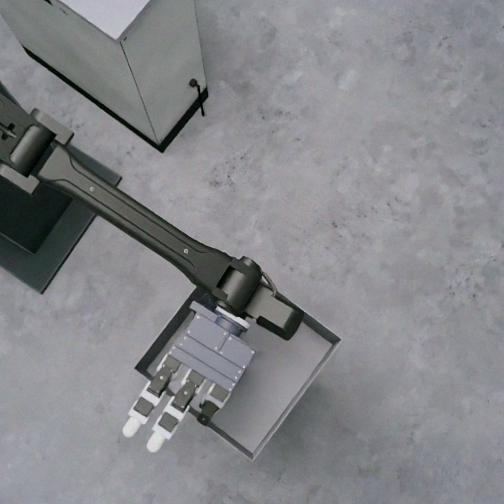

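Request:
move --arm3 '{"joints": {"joint3_rad": 2.74, "joint4_rad": -1.52}, "min_time_s": 3}' --arm2 '{"joints": {"joint2_rad": 1.75, "joint3_rad": 1.75, "joint4_rad": 0.2}, "min_time_s": 3}' --arm1 '{"joints": {"joint1_rad": 0.045, "joint2_rad": 1.40, "joint3_rad": 0.945, "joint4_rad": -1.11, "joint5_rad": 1.50, "joint6_rad": -1.53, "hand_index_mcp": 0.144, "hand_index_pip": -0.812, "hand_index_dip": 0.696, "hand_thumb_mcp": 0.34}, "min_time_s": 3}' --cameras '["cam_basket", "cam_row"]'

Scene clock: 1770.80 s.
Joint torques (N m): arm1=[2.26 -9.11 7.5 0.64 1.18 0.03] | arm2=[2.61 -17.73 12.4 1.73 -0.1 -0.09] | arm3=[2.32 -24.7 12.57 0.28 1.16 -0.1]
Heat: arm1: hottest joint2_rad 33 °C; arm2: hottest joint2_rad 40 °C; arm3: hottest joint2_rad 32 °C.
move: arm1 done; arm2 done; arm3 done
Joint velocities: within noise
arm1.joint_positions: joint1_rad=+0.029 joint2_rad=+1.389 joint3_rad=+0.944 joint4_rad=-1.122 joint5_rad=+1.501 joint6_rad=-1.541 hand_index_mcp=+0.134 hand_index_abd=-0.103 hand_index_pip=-0.806 hand_index_dip=+0.699 hand_middle_mcp=+0.745 hand_middle_abd=+0.000 hand_middle_pip=+0.576 hand_middle_dip=+0.696 hand_ring_mcp=+0.747 hand_ring_abd=+0.000 hand_ring_pip=+0.576 hand_ring_dip=+0.696 hand_thumb_cmc=-0.572 hand_thumb_axl=+0.677 hand_thumb_mcp=+0.336 hand_thumb_ipl=+0.170 hand_current_limit=+0.400 hand_speed=-0.400
arm1.joint_status: all done
arm1.hand_state: goal,goal,goal,goal,goal,goal,goal,goal,goal,goal,goal,goal,goal,goal,goal,goal
arm1.index_mcp_current_ma: -5
arm1.index_abd_current_ma: 0
arm1.index_pip_current_ma: 2
arm1.index_dip_current_ma: 1
arm1.middle_mcp_current_ma: -4
arm1.middle_abd_current_ma: 0
arm1.middle_pip_current_ma: 0
arm1.middle_dip_current_ma: 0
arm1.ring_mcp_current_ma: -3
arm1.ring_abd_current_ma: 0
arm1.ring_pip_current_ma: 0
arm1.ring_dip_current_ma: 0
arm1.thumb_cmc_current_ma: 0
arm1.thumb_axl_current_ma: 0
arm1.thumb_mcp_current_ma: -1
arm1.thumb_ipl_current_ma: 0
arm1.hand_goal_index_mcp: 0.144
arm1.hand_goal_index_abd: -0.106
arm1.hand_goal_index_pip: -0.812
arm1.hand_goal_index_dip: 0.696
arm1.hand_goal_middle_mcp: 0.754
arm1.hand_goal_middle_abd: 0.000
arm1.hand_goal_middle_pip: 0.576
arm1.hand_goal_middle_dip: 0.696
arm1.hand_goal_ring_mcp: 0.754
arm1.hand_goal_ring_abd: 0.000
arm1.hand_goal_ring_pip: 0.576
arm1.hand_goal_ring_dip: 0.696
arm1.hand_goal_thumb_cmc: -0.570
arm1.hand_goal_thumb_axl: 0.678
arm1.hand_goal_thumb_mcp: 0.340
arm1.hand_goal_thumb_ipl: 0.168
arm1.hand: x=-1.4591 y=+0.5061 z=+1.0147 quat_wxyz=(+0.515, -0.537, +0.493, -0.451) (m; scene frame)
arm1.hand_target: x=-1.4662 y=+0.5120 z=+1.0113 quat_wxyz=(+0.521, -0.538, +0.493, -0.443) (m; scene frame)
arm1.hand_status: not commanded
arm2.joint_positions: joint1_rad=-1.476 joint2_rad=+1.777 joint3_rad=+1.691 joint4_rad=+0.203 joint5_rad=+0.000 joint6_rad=+0.117 hand_index_mcp=+0.760 hand_index_abd=+0.001 hand_index_pip=+0.576 hand_index_dip=+0.694 hand_middle_mcp=+0.758 hand_middle_abd=-0.003 hand_middle_pip=+0.576 hand_middle_dip=+0.694 hand_ring_mcp=+0.759 hand_ring_abd=+0.001 hand_ring_pip=+0.576 hand_ring_dip=+0.693 hand_thumb_cmc=+0.722 hand_thumb_axl=+0.677 hand_thumb_mcp=+0.226 hand_thumb_ipl=+0.168 hand_current_limit=+0.400 hand_speed=-0.850
arm2.joint_status: all done
arm2.hand_state: goal,goal,goal,goal,goal,goal,goal,goal,goal,goal,goal,goal,goal,goal,goal,goal
arm2.index_mcp_current_ma: 46
arm2.index_abd_current_ma: 3
arm2.index_pip_current_ma: 0
arm2.index_dip_current_ma: -10
arm2.middle_mcp_current_ma: 40
arm2.middle_abd_current_ma: -11
arm2.middle_pip_current_ma: 0
arm2.middle_dip_current_ma: -10
arm2.ring_mcp_current_ma: 46
arm2.ring_abd_current_ma: 3
arm2.ring_pip_current_ma: 0
arm2.ring_dip_current_ma: -12
arm2.thumb_cmc_current_ma: 35
arm2.thumb_axl_current_ma: -4
arm2.thumb_mcp_current_ma: 0
arm2.thumb_ipl_current_ma: -2
arm2.hand_goal_index_mcp: 0.750
arm2.hand_goal_index_abd: 0.000
arm2.hand_goal_index_pip: 0.576
arm2.hand_goal_index_dip: 0.696
arm2.hand_goal_middle_mcp: 0.750
arm2.hand_goal_middle_abd: 0.000
arm2.hand_goal_middle_pip: 0.576
arm2.hand_goal_middle_dip: 0.696
arm2.hand_goal_ring_mcp: 0.750
arm2.hand_goal_ring_abd: 0.000
arm2.hand_goal_ring_pip: 0.576
arm2.hand_goal_ring_dip: 0.696
arm2.hand_goal_thumb_cmc: 0.714
arm2.hand_goal_thumb_axl: 0.678
arm2.hand_goal_thumb_mcp: 0.226
arm2.hand_goal_thumb_ipl: 0.168
arm2.hand: x=+0.7722 y=+0.0574 z=+1.3864 quat_wxyz=(+0.452, +0.467, +0.481, +0.589) (m; scene frame)
arm2.hand_target: x=+0.7542 y=+0.0607 z=+1.4426 quat_wxyz=(+0.465, +0.444, +0.459, +0.613) (m; scene frame)
arm2.hand_status: not commanded
arm3.joint_positions: joint1_rad=-1.544 joint2_rad=+2.581 joint3_rad=+2.690 joint4_rad=-1.512 joint5_rad=+1.563 joint6_rad=-1.843 hand_index_mcp=-0.129 hand_index_abd=-0.105 hand_index_pip=+0.065 hand_index_dip=+0.699 hand_middle_mcp=+0.974 hand_middle_abd=-0.001 hand_middle_pip=+0.575 hand_middle_dip=+0.696 hand_ring_mcp=+0.973 hand_ring_abd=-0.002 hand_ring_pip=+0.575 hand_ring_dip=+0.693 hand_thumb_cmc=-0.572 hand_thumb_axl=+0.677 hand_thumb_mcp=+0.297 hand_thumb_ipl=+0.170 hand_current_limit=+0.400 hand_speed=-0.600
arm3.joint_status: all done
arm3.hand_state: goal,goal,goal,goal,goal,goal,goal,goal,goal,goal,goal,goal,goal,goal,goal,goal
arm3.index_mcp_current_ma: -6
arm3.index_abd_current_ma: 0
arm3.index_pip_current_ma: 1
arm3.index_dip_current_ma: 1
arm3.middle_mcp_current_ma: -3
arm3.middle_abd_current_ma: 0
arm3.middle_pip_current_ma: 0
arm3.middle_dip_current_ma: 0
arm3.ring_mcp_current_ma: -3
arm3.ring_abd_current_ma: 0
arm3.ring_pip_current_ma: 0
arm3.ring_dip_current_ma: -1
arm3.thumb_cmc_current_ma: 0
arm3.thumb_axl_current_ma: 0
arm3.thumb_mcp_current_ma: -1
arm3.thumb_ipl_current_ma: 1
arm3.hand_goal_index_mcp: -0.120
arm3.hand_goal_index_abd: -0.106
arm3.hand_goal_index_pip: 0.062
arm3.hand_goal_index_dip: 0.696
arm3.hand_goal_middle_mcp: 0.980
arm3.hand_goal_middle_abd: 0.000
arm3.hand_goal_middle_pip: 0.576
arm3.hand_goal_middle_dip: 0.696
arm3.hand_goal_ring_mcp: 0.980
arm3.hand_goal_ring_abd: 0.000
arm3.hand_goal_ring_pip: 0.576
arm3.hand_goal_ring_dip: 0.696
arm3.hand_goal_thumb_cmc: -0.570
arm3.hand_goal_thumb_axl: 0.678
arm3.hand_goal_thumb_mcp: 0.300
arm3.hand_goal_thumb_ipl: 0.168
arm3.hand: x=+2.3836 y=-0.1618 z=+0.9795 quat_wxyz=(+0.000, -0.074, +0.706, -0.704) (m; scene frame)
arm3.hand_target: x=+2.3889 y=-0.1505 z=+0.9853 quat_wxyz=(+0.011, -0.074, +0.705, -0.705) (m; scene frame)
arm3.hand_status: not commanded
pictures: cam_basket, cam_row

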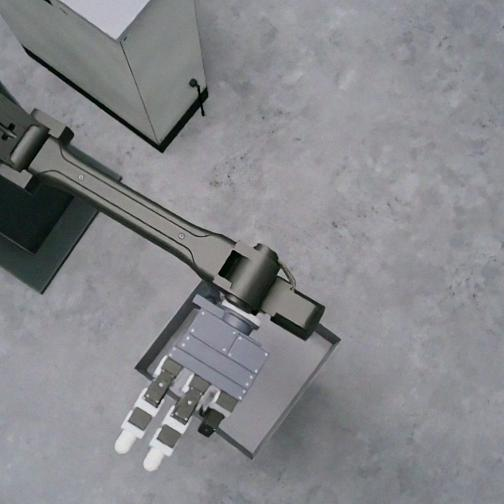

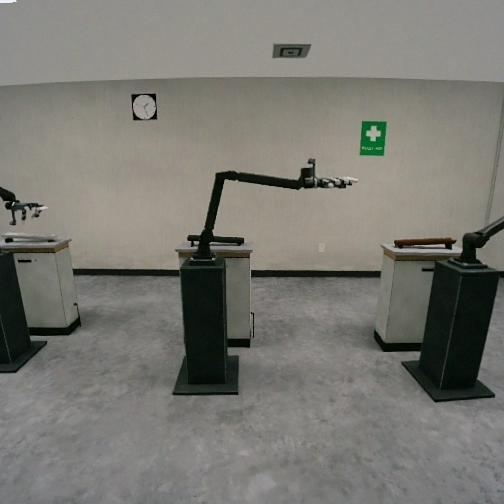

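Request:
move --arm3 '{"joints": {"joint1_rad": -1.4, "joint2_rad": 1.9, "joint3_rad": 2.25, "joint4_rad": -1.66}, "min_time_s": 5}' --arm2 '{"joints": {"joint1_rad": 1.45, "joint2_rad": 1.8, "joint3_rad": 1.95, "joint4_rad": -1.23, "joint5_rad": 1.393, "joint6_rad": 1.039, "hand_index_mcp": -0.342, "hand_index_pip": -0.882, "hand_index_dip": 0.406, "hand_ring_mcp": -0.342, "hand_ring_pip": -0.882, "hand_ring_dip": 0.406, "hand_middle_mcp": 0.411, "hand_middle_pip": -0.08, "hand_middle_dip": 0.696, "hand_speed": -0.6}, "min_time_s": 6}' --arm1 '{"joints": {"joint1_rad": 0.068, "joint2_rad": 1.522, "joint3_rad": 0.889, "joint4_rad": -0.945}, "min_time_s": 2.5}' --cameras '["cam_basket", "arm1_cam_wrist"]'

Scene clock: 1782.10 s.
Joint torques (N m): arm1=[2.14 -9.93 6.63 0.59 1.18 0.03] | arm2=[1.61 -12.86 11.18 0.18 1.04 -0.04] | arm3=[2.37 -19.84 8.24 0.39 1.14 -0.09]
Heat: arm1: hottest joint2_rad 33 °C; arm2: hottest joint2_rad 39 °C; arm3: hottest joint2_rad 32 °C.
move: arm1 done; arm2 off_target; arm3 done
Joint velocities: within noise
arm1.joint_positions: joint1_rad=+0.052 joint2_rad=+1.510 joint3_rad=+0.889 joint4_rad=-0.958 joint5_rad=+1.501 joint6_rad=-1.541 hand_index_mcp=+0.134 hand_index_abd=-0.103 hand_index_pip=-0.806 hand_index_dip=+0.699 hand_middle_mcp=+0.745 hand_middle_abd=+0.000 hand_middle_pip=+0.576 hand_middle_dip=+0.696 hand_ring_mcp=+0.747 hand_ring_abd=+0.000 hand_ring_pip=+0.576 hand_ring_dip=+0.696 hand_thumb_cmc=-0.572 hand_thumb_axl=+0.677 hand_thumb_mcp=+0.336 hand_thumb_ipl=+0.170 hand_current_limit=+0.400 hand_speed=-0.400
arm1.joint_status: all done
arm1.hand_state: goal,goal,goal,goal,goal,goal,goal,goal,goal,goal,goal,goal,goal,goal,goal,goal
arm1.index_mcp_current_ma: -5
arm1.index_abd_current_ma: 0
arm1.index_pip_current_ma: 2
arm1.index_dip_current_ma: 1
arm1.middle_mcp_current_ma: -4
arm1.middle_abd_current_ma: 0
arm1.middle_pip_current_ma: 0
arm1.middle_dip_current_ma: 0
arm1.ring_mcp_current_ma: -3
arm1.ring_abd_current_ma: 0
arm1.ring_pip_current_ma: 0
arm1.ring_dip_current_ma: 0
arm1.thumb_cmc_current_ma: 0
arm1.thumb_axl_current_ma: 0
arm1.thumb_mcp_current_ma: -1
arm1.thumb_ipl_current_ma: 0
arm1.hand_goal_index_mcp: 0.144
arm1.hand_goal_index_abd: -0.106
arm1.hand_goal_index_pip: -0.812
arm1.hand_goal_index_dip: 0.696
arm1.hand_goal_middle_mcp: 0.754
arm1.hand_goal_middle_abd: 0.000
arm1.hand_goal_middle_pip: 0.576
arm1.hand_goal_middle_dip: 0.696
arm1.hand_goal_ring_mcp: 0.754
arm1.hand_goal_ring_abd: 0.000
arm1.hand_goal_ring_pip: 0.576
arm1.hand_goal_ring_dip: 0.696
arm1.hand_goal_thumb_cmc: -0.570
arm1.hand_goal_thumb_axl: 0.678
arm1.hand_goal_thumb_mcp: 0.340
arm1.hand_goal_thumb_ipl: 0.168
arm1.hand: x=-1.4692 y=+0.5185 z=+0.9537 quat_wxyz=(+0.517, -0.545, +0.484, -0.449) (m; scene frame)
arm1.hand_target: x=-1.4765 y=+0.5232 z=+0.9494 quat_wxyz=(+0.523, -0.547, +0.483, -0.441) (m; scene frame)
arm1.hand_status: not commanded
arm2.joint_positions: joint1_rad=+1.456 joint2_rad=+1.784 joint3_rad=+1.892 joint4_rad=-1.224 joint5_rad=+1.390 joint6_rad=+1.030 hand_index_mcp=-0.338 hand_index_abd=+0.001 hand_index_pip=-0.882 hand_index_dip=+0.408 hand_middle_mcp=+0.431 hand_middle_abd=-0.002 hand_middle_pip=-0.075 hand_middle_dip=+0.694 hand_ring_mcp=-0.339 hand_ring_abd=+0.001 hand_ring_pip=-0.882 hand_ring_dip=+0.409 hand_thumb_cmc=+0.722 hand_thumb_axl=+0.677 hand_thumb_mcp=+0.226 hand_thumb_ipl=+0.168 hand_current_limit=+0.400 hand_speed=-0.600
arm2.joint_status: hand_middle_mcp off_target (ended at +0.431, target +0.411); the others done
arm2.hand_state: goal,goal,goal,goal,goal,goal,goal,goal,goal,goal,goal,goal,goal,goal,goal,goal
arm2.index_mcp_current_ma: 18
arm2.index_abd_current_ma: 3
arm2.index_pip_current_ma: 1
arm2.index_dip_current_ma: 10
arm2.middle_mcp_current_ma: 96
arm2.middle_abd_current_ma: -8
arm2.middle_pip_current_ma: 24
arm2.middle_dip_current_ma: -9
arm2.ring_mcp_current_ma: 16
arm2.ring_abd_current_ma: 3
arm2.ring_pip_current_ma: 1
arm2.ring_dip_current_ma: 12
arm2.thumb_cmc_current_ma: 35
arm2.thumb_axl_current_ma: -4
arm2.thumb_mcp_current_ma: 0
arm2.thumb_ipl_current_ma: -2
arm2.hand_goal_index_mcp: -0.342
arm2.hand_goal_index_abd: 0.000
arm2.hand_goal_index_pip: -0.882
arm2.hand_goal_index_dip: 0.406
arm2.hand_goal_middle_mcp: 0.412
arm2.hand_goal_middle_abd: 0.000
arm2.hand_goal_middle_pip: -0.080
arm2.hand_goal_middle_dip: 0.696
arm2.hand_goal_ring_mcp: -0.342
arm2.hand_goal_ring_abd: 0.000
arm2.hand_goal_ring_pip: -0.882
arm2.hand_goal_ring_dip: 0.406
arm2.hand_goal_thumb_cmc: 0.714
arm2.hand_goal_thumb_axl: 0.678
arm2.hand_goal_thumb_mcp: 0.226
arm2.hand_goal_thumb_ipl: 0.168
arm2.hand: x=-0.5743 y=+0.1997 z=+1.3594 quat_wxyz=(+0.015, -0.031, +0.762, +0.646) (m; scene frame)
arm2.hand_target: x=-0.5758 y=+0.2031 z=+1.3742 quat_wxyz=(+0.001, -0.014, +0.761, +0.649) (m; scene frame)
arm2.hand_status: not commanded
arm3.joint_positions: joint1_rad=-1.414 joint2_rad=+1.916 joint3_rad=+2.252 joint4_rad=-1.652 joint5_rad=+1.563 joint6_rad=-1.843 hand_index_mcp=-0.129 hand_index_abd=-0.105 hand_index_pip=+0.065 hand_index_dip=+0.699 hand_middle_mcp=+0.974 hand_middle_abd=-0.001 hand_middle_pip=+0.575 hand_middle_dip=+0.696 hand_ring_mcp=+0.973 hand_ring_abd=-0.002 hand_ring_pip=+0.575 hand_ring_dip=+0.693 hand_thumb_cmc=-0.572 hand_thumb_axl=+0.677 hand_thumb_mcp=+0.297 hand_thumb_ipl=+0.170 hand_current_limit=+0.400 hand_speed=-0.600
arm3.joint_status: all done
arm3.hand_state: goal,goal,goal,goal,goal,goal,goal,goal,goal,goal,goal,goal,goal,goal,goal,goal
arm3.index_mcp_current_ma: -6
arm3.index_abd_current_ma: 0
arm3.index_pip_current_ma: 1
arm3.index_dip_current_ma: 1
arm3.middle_mcp_current_ma: -3
arm3.middle_abd_current_ma: 0
arm3.middle_pip_current_ma: 0
arm3.middle_dip_current_ma: 0
arm3.ring_mcp_current_ma: -3
arm3.ring_abd_current_ma: 0
arm3.ring_pip_current_ma: 0
arm3.ring_dip_current_ma: -1
arm3.thumb_cmc_current_ma: 0
arm3.thumb_axl_current_ma: 0
arm3.thumb_mcp_current_ma: -1
arm3.thumb_ipl_current_ma: 1
arm3.hand_goal_index_mcp: -0.120
arm3.hand_goal_index_abd: -0.106
arm3.hand_goal_index_pip: 0.062
arm3.hand_goal_index_dip: 0.696
arm3.hand_goal_middle_mcp: 0.980
arm3.hand_goal_middle_abd: 0.000
arm3.hand_goal_middle_pip: 0.576
arm3.hand_goal_middle_dip: 0.696
arm3.hand_goal_ring_mcp: 0.980
arm3.hand_goal_ring_abd: 0.000
arm3.hand_goal_ring_pip: 0.576
arm3.hand_goal_ring_dip: 0.696
arm3.hand_goal_thumb_cmc: -0.570
arm3.hand_goal_thumb_axl: 0.678
arm3.hand_goal_thumb_mcp: 0.300
arm3.hand_goal_thumb_ipl: 0.168
arm3.hand: x=+2.2235 y=-0.0969 z=+1.2567 quat_wxyz=(+0.077, -0.090, +0.704, -0.700) (m; scene frame)
arm3.hand_target: x=+2.2172 y=-0.0899 z=+1.2649 quat_wxyz=(+0.081, -0.095, +0.703, -0.700) (m; scene frame)
arm3.hand_status: not commanded
pictures: arm1_cam_wrist, cam_basket
camera_calibration:
arm1_cam_wrist: T_world_to_cam=[[-0.0797291, 0.772132, -0.63044, 0.122212], [-0.763611, 0.35922, 0.536526, -1.86799], [0.640736, 0.524187, 0.560968, 0.257299], [0, 0, 0, 1]] pos_world=[-1.58154, 0.441784, 0.934937]

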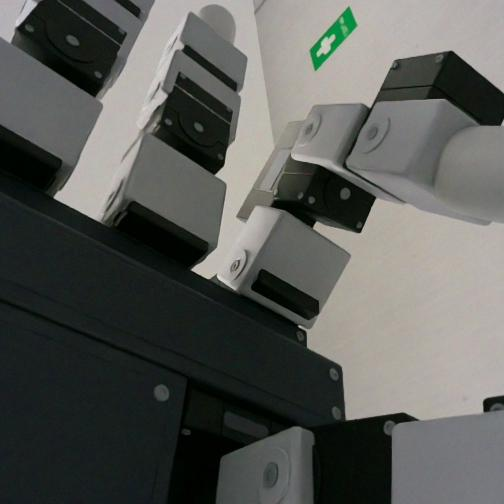

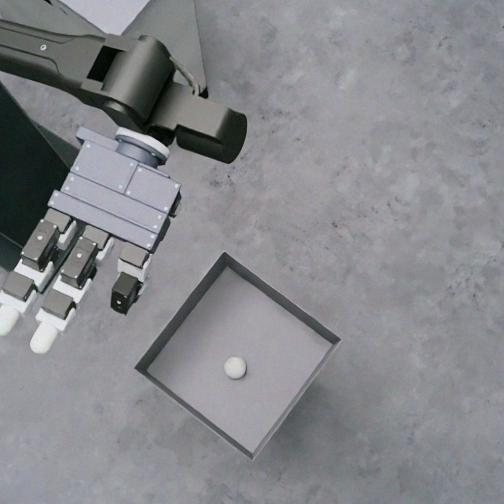

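Request:
move --arm1 '{"joints": {"joint2_rad": 1.594, "joint3_rad": 0.884, "joint4_rad": -0.868}, "min_time_s": 2}' --arm2 '{"joints": {"joint1_rad": 1.64, "joint2_rad": 2.1, "joint3_rad": 1.99, "joint4_rad": -0.95}, "min_time_s": 3}' --arm3 '{"joints": {"joint1_rad": 1.46, "joint2_rad": 1.7, "joint3_rad": 2.1}, "min_time_s": 7}' --cameras '["cam_gap_1", "cam_row"]'

Scene clock: 1798.93 s.
Joint torques (N m): arm1=[2.2 -10.46 6.2 0.64 1.18 0.03] | arm2=[2.84 -16.67 11.15 0.95 1.04 0] | arm3=[1.44 -16.85 8.12 0.46 1.12 -0.08]
Heat: arm1: hottest joint2_rad 33 °C; arm2: hottest joint2_rad 39 °C; arm3: hottest joint2_rad 32 °C.
move: arm1 done; arm2 done; arm3 done
Joint velocities: within noise
arm1.joint_positions: joint1_rad=+0.052 joint2_rad=+1.580 joint3_rad=+0.884 joint4_rad=-0.880 joint5_rad=+1.501 joint6_rad=-1.541 hand_index_mcp=+0.134 hand_index_abd=-0.103 hand_index_pip=-0.806 hand_index_dip=+0.699 hand_middle_mcp=+0.745 hand_middle_abd=+0.000 hand_middle_pip=+0.576 hand_middle_dip=+0.696 hand_ring_mcp=+0.747 hand_ring_abd=+0.000 hand_ring_pip=+0.576 hand_ring_dip=+0.696 hand_thumb_cmc=-0.572 hand_thumb_axl=+0.677 hand_thumb_mcp=+0.336 hand_thumb_ipl=+0.170 hand_current_limit=+0.400 hand_speed=-0.400
arm1.joint_status: all done
arm1.hand_state: goal,goal,goal,goal,goal,goal,goal,goal,goal,goal,goal,goal,goal,goal,goal,goal
arm1.index_mcp_current_ma: -5
arm1.index_abd_current_ma: 0
arm1.index_pip_current_ma: 2
arm1.index_dip_current_ma: 1
arm1.middle_mcp_current_ma: -4
arm1.middle_abd_current_ma: 0
arm1.middle_pip_current_ma: 0
arm1.middle_dip_current_ma: 0
arm1.ring_mcp_current_ma: -3
arm1.ring_abd_current_ma: 0
arm1.ring_pip_current_ma: 0
arm1.ring_dip_current_ma: 0
arm1.thumb_cmc_current_ma: 0
arm1.thumb_axl_current_ma: 0
arm1.thumb_mcp_current_ma: -1
arm1.thumb_ipl_current_ma: 0
arm1.hand_goal_index_mcp: 0.144
arm1.hand_goal_index_abd: -0.106
arm1.hand_goal_index_pip: -0.812
arm1.hand_goal_index_dip: 0.696
arm1.hand_goal_middle_mcp: 0.754
arm1.hand_goal_middle_abd: 0.000
arm1.hand_goal_middle_pip: 0.576
arm1.hand_goal_middle_dip: 0.696
arm1.hand_goal_ring_mcp: 0.754
arm1.hand_goal_ring_abd: 0.000
arm1.hand_goal_ring_pip: 0.576
arm1.hand_goal_ring_dip: 0.696
arm1.hand_goal_thumb_cmc: -0.570
arm1.hand_goal_thumb_axl: 0.678
arm1.hand_goal_thumb_mcp: 0.340
arm1.hand_goal_thumb_ipl: 0.168
arm1.hand: x=-1.4702 y=+0.5278 z=+0.9268 quat_wxyz=(+0.517, -0.545, +0.485, -0.448) (m; scene frame)
arm1.hand_target: x=-1.4776 y=+0.5319 z=+0.9219 quat_wxyz=(+0.523, -0.546, +0.483, -0.441) (m; scene frame)
arm1.hand_status: not commanded
arm2.joint_positions: joint1_rad=+1.631 joint2_rad=+2.087 joint3_rad=+1.931 joint4_rad=-0.962 joint5_rad=+1.390 joint6_rad=+1.031 hand_index_mcp=-0.338 hand_index_abd=+0.001 hand_index_pip=-0.882 hand_index_dip=+0.408 hand_middle_mcp=+0.431 hand_middle_abd=-0.002 hand_middle_pip=-0.075 hand_middle_dip=+0.694 hand_ring_mcp=-0.339 hand_ring_abd=+0.001 hand_ring_pip=-0.882 hand_ring_dip=+0.409 hand_thumb_cmc=+0.722 hand_thumb_axl=+0.677 hand_thumb_mcp=+0.226 hand_thumb_ipl=+0.168 hand_current_limit=+0.400 hand_speed=-0.600
arm2.joint_status: all done
arm2.hand_state: goal,goal,goal,goal,goal,goal,goal,goal,goal,goal,goal,goal,goal,goal,goal,goal
arm2.index_mcp_current_ma: 18
arm2.index_abd_current_ma: 3
arm2.index_pip_current_ma: 1
arm2.index_dip_current_ma: 10
arm2.middle_mcp_current_ma: 96
arm2.middle_abd_current_ma: -8
arm2.middle_pip_current_ma: 24
arm2.middle_dip_current_ma: -9
arm2.ring_mcp_current_ma: 16
arm2.ring_abd_current_ma: 3
arm2.ring_pip_current_ma: 1
arm2.ring_dip_current_ma: 12
arm2.thumb_cmc_current_ma: 35
arm2.thumb_axl_current_ma: -4
arm2.thumb_mcp_current_ma: 0
arm2.thumb_ipl_current_ma: -2
arm2.hand_goal_index_mcp: -0.342
arm2.hand_goal_index_abd: 0.000
arm2.hand_goal_index_pip: -0.882
arm2.hand_goal_index_dip: 0.406
arm2.hand_goal_middle_mcp: 0.412
arm2.hand_goal_middle_abd: 0.000
arm2.hand_goal_middle_pip: -0.080
arm2.hand_goal_middle_dip: 0.696
arm2.hand_goal_ring_mcp: -0.342
arm2.hand_goal_ring_abd: 0.000
arm2.hand_goal_ring_pip: -0.882
arm2.hand_goal_ring_dip: 0.406
arm2.hand_goal_thumb_cmc: 0.714
arm2.hand_goal_thumb_axl: 0.678
arm2.hand_goal_thumb_mcp: 0.226
arm2.hand_goal_thumb_ipl: 0.168
arm2.hand: x=-0.7032 y=+0.0867 z=+1.2008 quat_wxyz=(-0.041, -0.098, +0.756, +0.646) (m; scene frame)
arm2.hand_target: x=-0.7096 y=+0.0792 z=+1.2173 quat_wxyz=(-0.068, -0.079, +0.755, +0.647) (m; scene frame)
arm2.hand_status: not commanded
arm3.joint_positions: joint1_rad=+1.459 joint2_rad=+1.720 joint3_rad=+2.103 joint4_rad=-1.652 joint5_rad=+1.563 joint6_rad=-1.843 hand_index_mcp=-0.128 hand_index_abd=-0.105 hand_index_pip=+0.065 hand_index_dip=+0.699 hand_middle_mcp=+0.973 hand_middle_abd=-0.001 hand_middle_pip=+0.575 hand_middle_dip=+0.696 hand_ring_mcp=+0.973 hand_ring_abd=-0.002 hand_ring_pip=+0.575 hand_ring_dip=+0.693 hand_thumb_cmc=-0.572 hand_thumb_axl=+0.677 hand_thumb_mcp=+0.298 hand_thumb_ipl=+0.170 hand_current_limit=+0.400 hand_speed=-0.600
arm3.joint_status: all done
arm3.hand_state: goal,goal,goal,goal,goal,goal,goal,goal,goal,goal,goal,goal,goal,goal,goal,goal
arm3.index_mcp_current_ma: -5
arm3.index_abd_current_ma: 0
arm3.index_pip_current_ma: 1
arm3.index_dip_current_ma: 1
arm3.middle_mcp_current_ma: -3
arm3.middle_abd_current_ma: 0
arm3.middle_pip_current_ma: 0
arm3.middle_dip_current_ma: 0
arm3.ring_mcp_current_ma: -3
arm3.ring_abd_current_ma: 0
arm3.ring_pip_current_ma: 0
arm3.ring_dip_current_ma: -1
arm3.thumb_cmc_current_ma: 0
arm3.thumb_axl_current_ma: 0
arm3.thumb_mcp_current_ma: -1
arm3.thumb_ipl_current_ma: 1
arm3.hand_goal_index_mcp: -0.120
arm3.hand_goal_index_abd: -0.106
arm3.hand_goal_index_pip: 0.062
arm3.hand_goal_index_dip: 0.696
arm3.hand_goal_middle_mcp: 0.980
arm3.hand_goal_middle_abd: 0.000
arm3.hand_goal_middle_pip: 0.576
arm3.hand_goal_middle_dip: 0.696
arm3.hand_goal_ring_mcp: 0.980
arm3.hand_goal_ring_abd: 0.000
arm3.hand_goal_ring_pip: 0.576
arm3.hand_goal_ring_dip: 0.696
arm3.hand_goal_thumb_cmc: -0.570
arm3.hand_goal_thumb_axl: 0.678
arm3.hand_goal_thumb_mcp: 0.300
arm3.hand_goal_thumb_ipl: 0.168
arm3.hand: x=+1.0445 y=+0.1216 z=+1.3075 quat_wxyz=(+0.705, -0.709, +0.023, +0.000) (m; scene frame)
arm3.hand_target: x=+1.0534 y=+0.1209 z=+1.3163 quat_wxyz=(+0.705, -0.709, +0.023, +0.000) (m; scene frame)
arm3.hand_status: not commanded
pictures: cam_gap_1, cam_row

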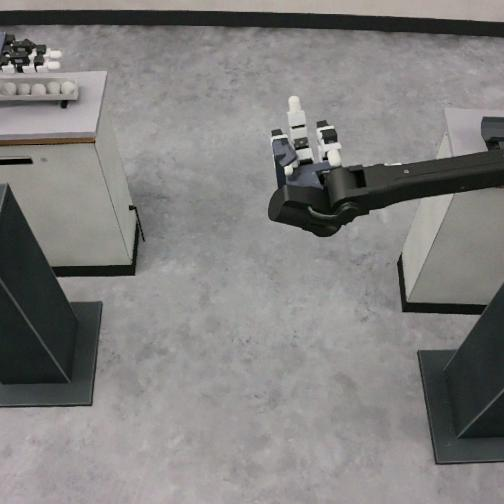

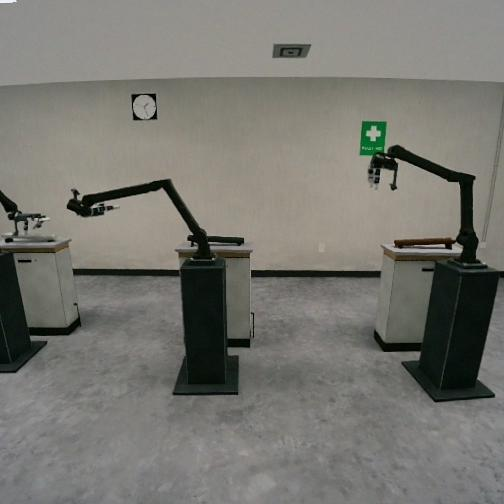

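Request:
zoom_image --camera "cam_gap_1" --region '[0, 20, 120, 140]'

Scaled by 4.200.

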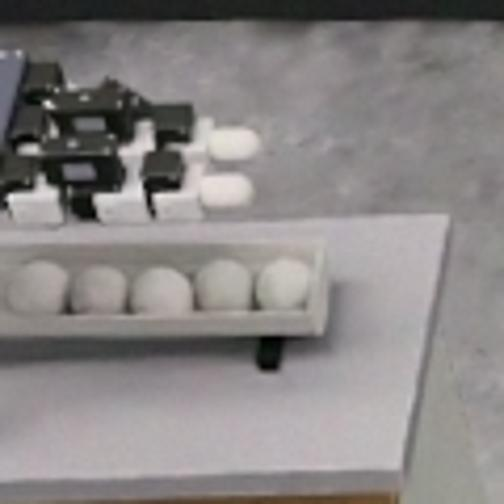

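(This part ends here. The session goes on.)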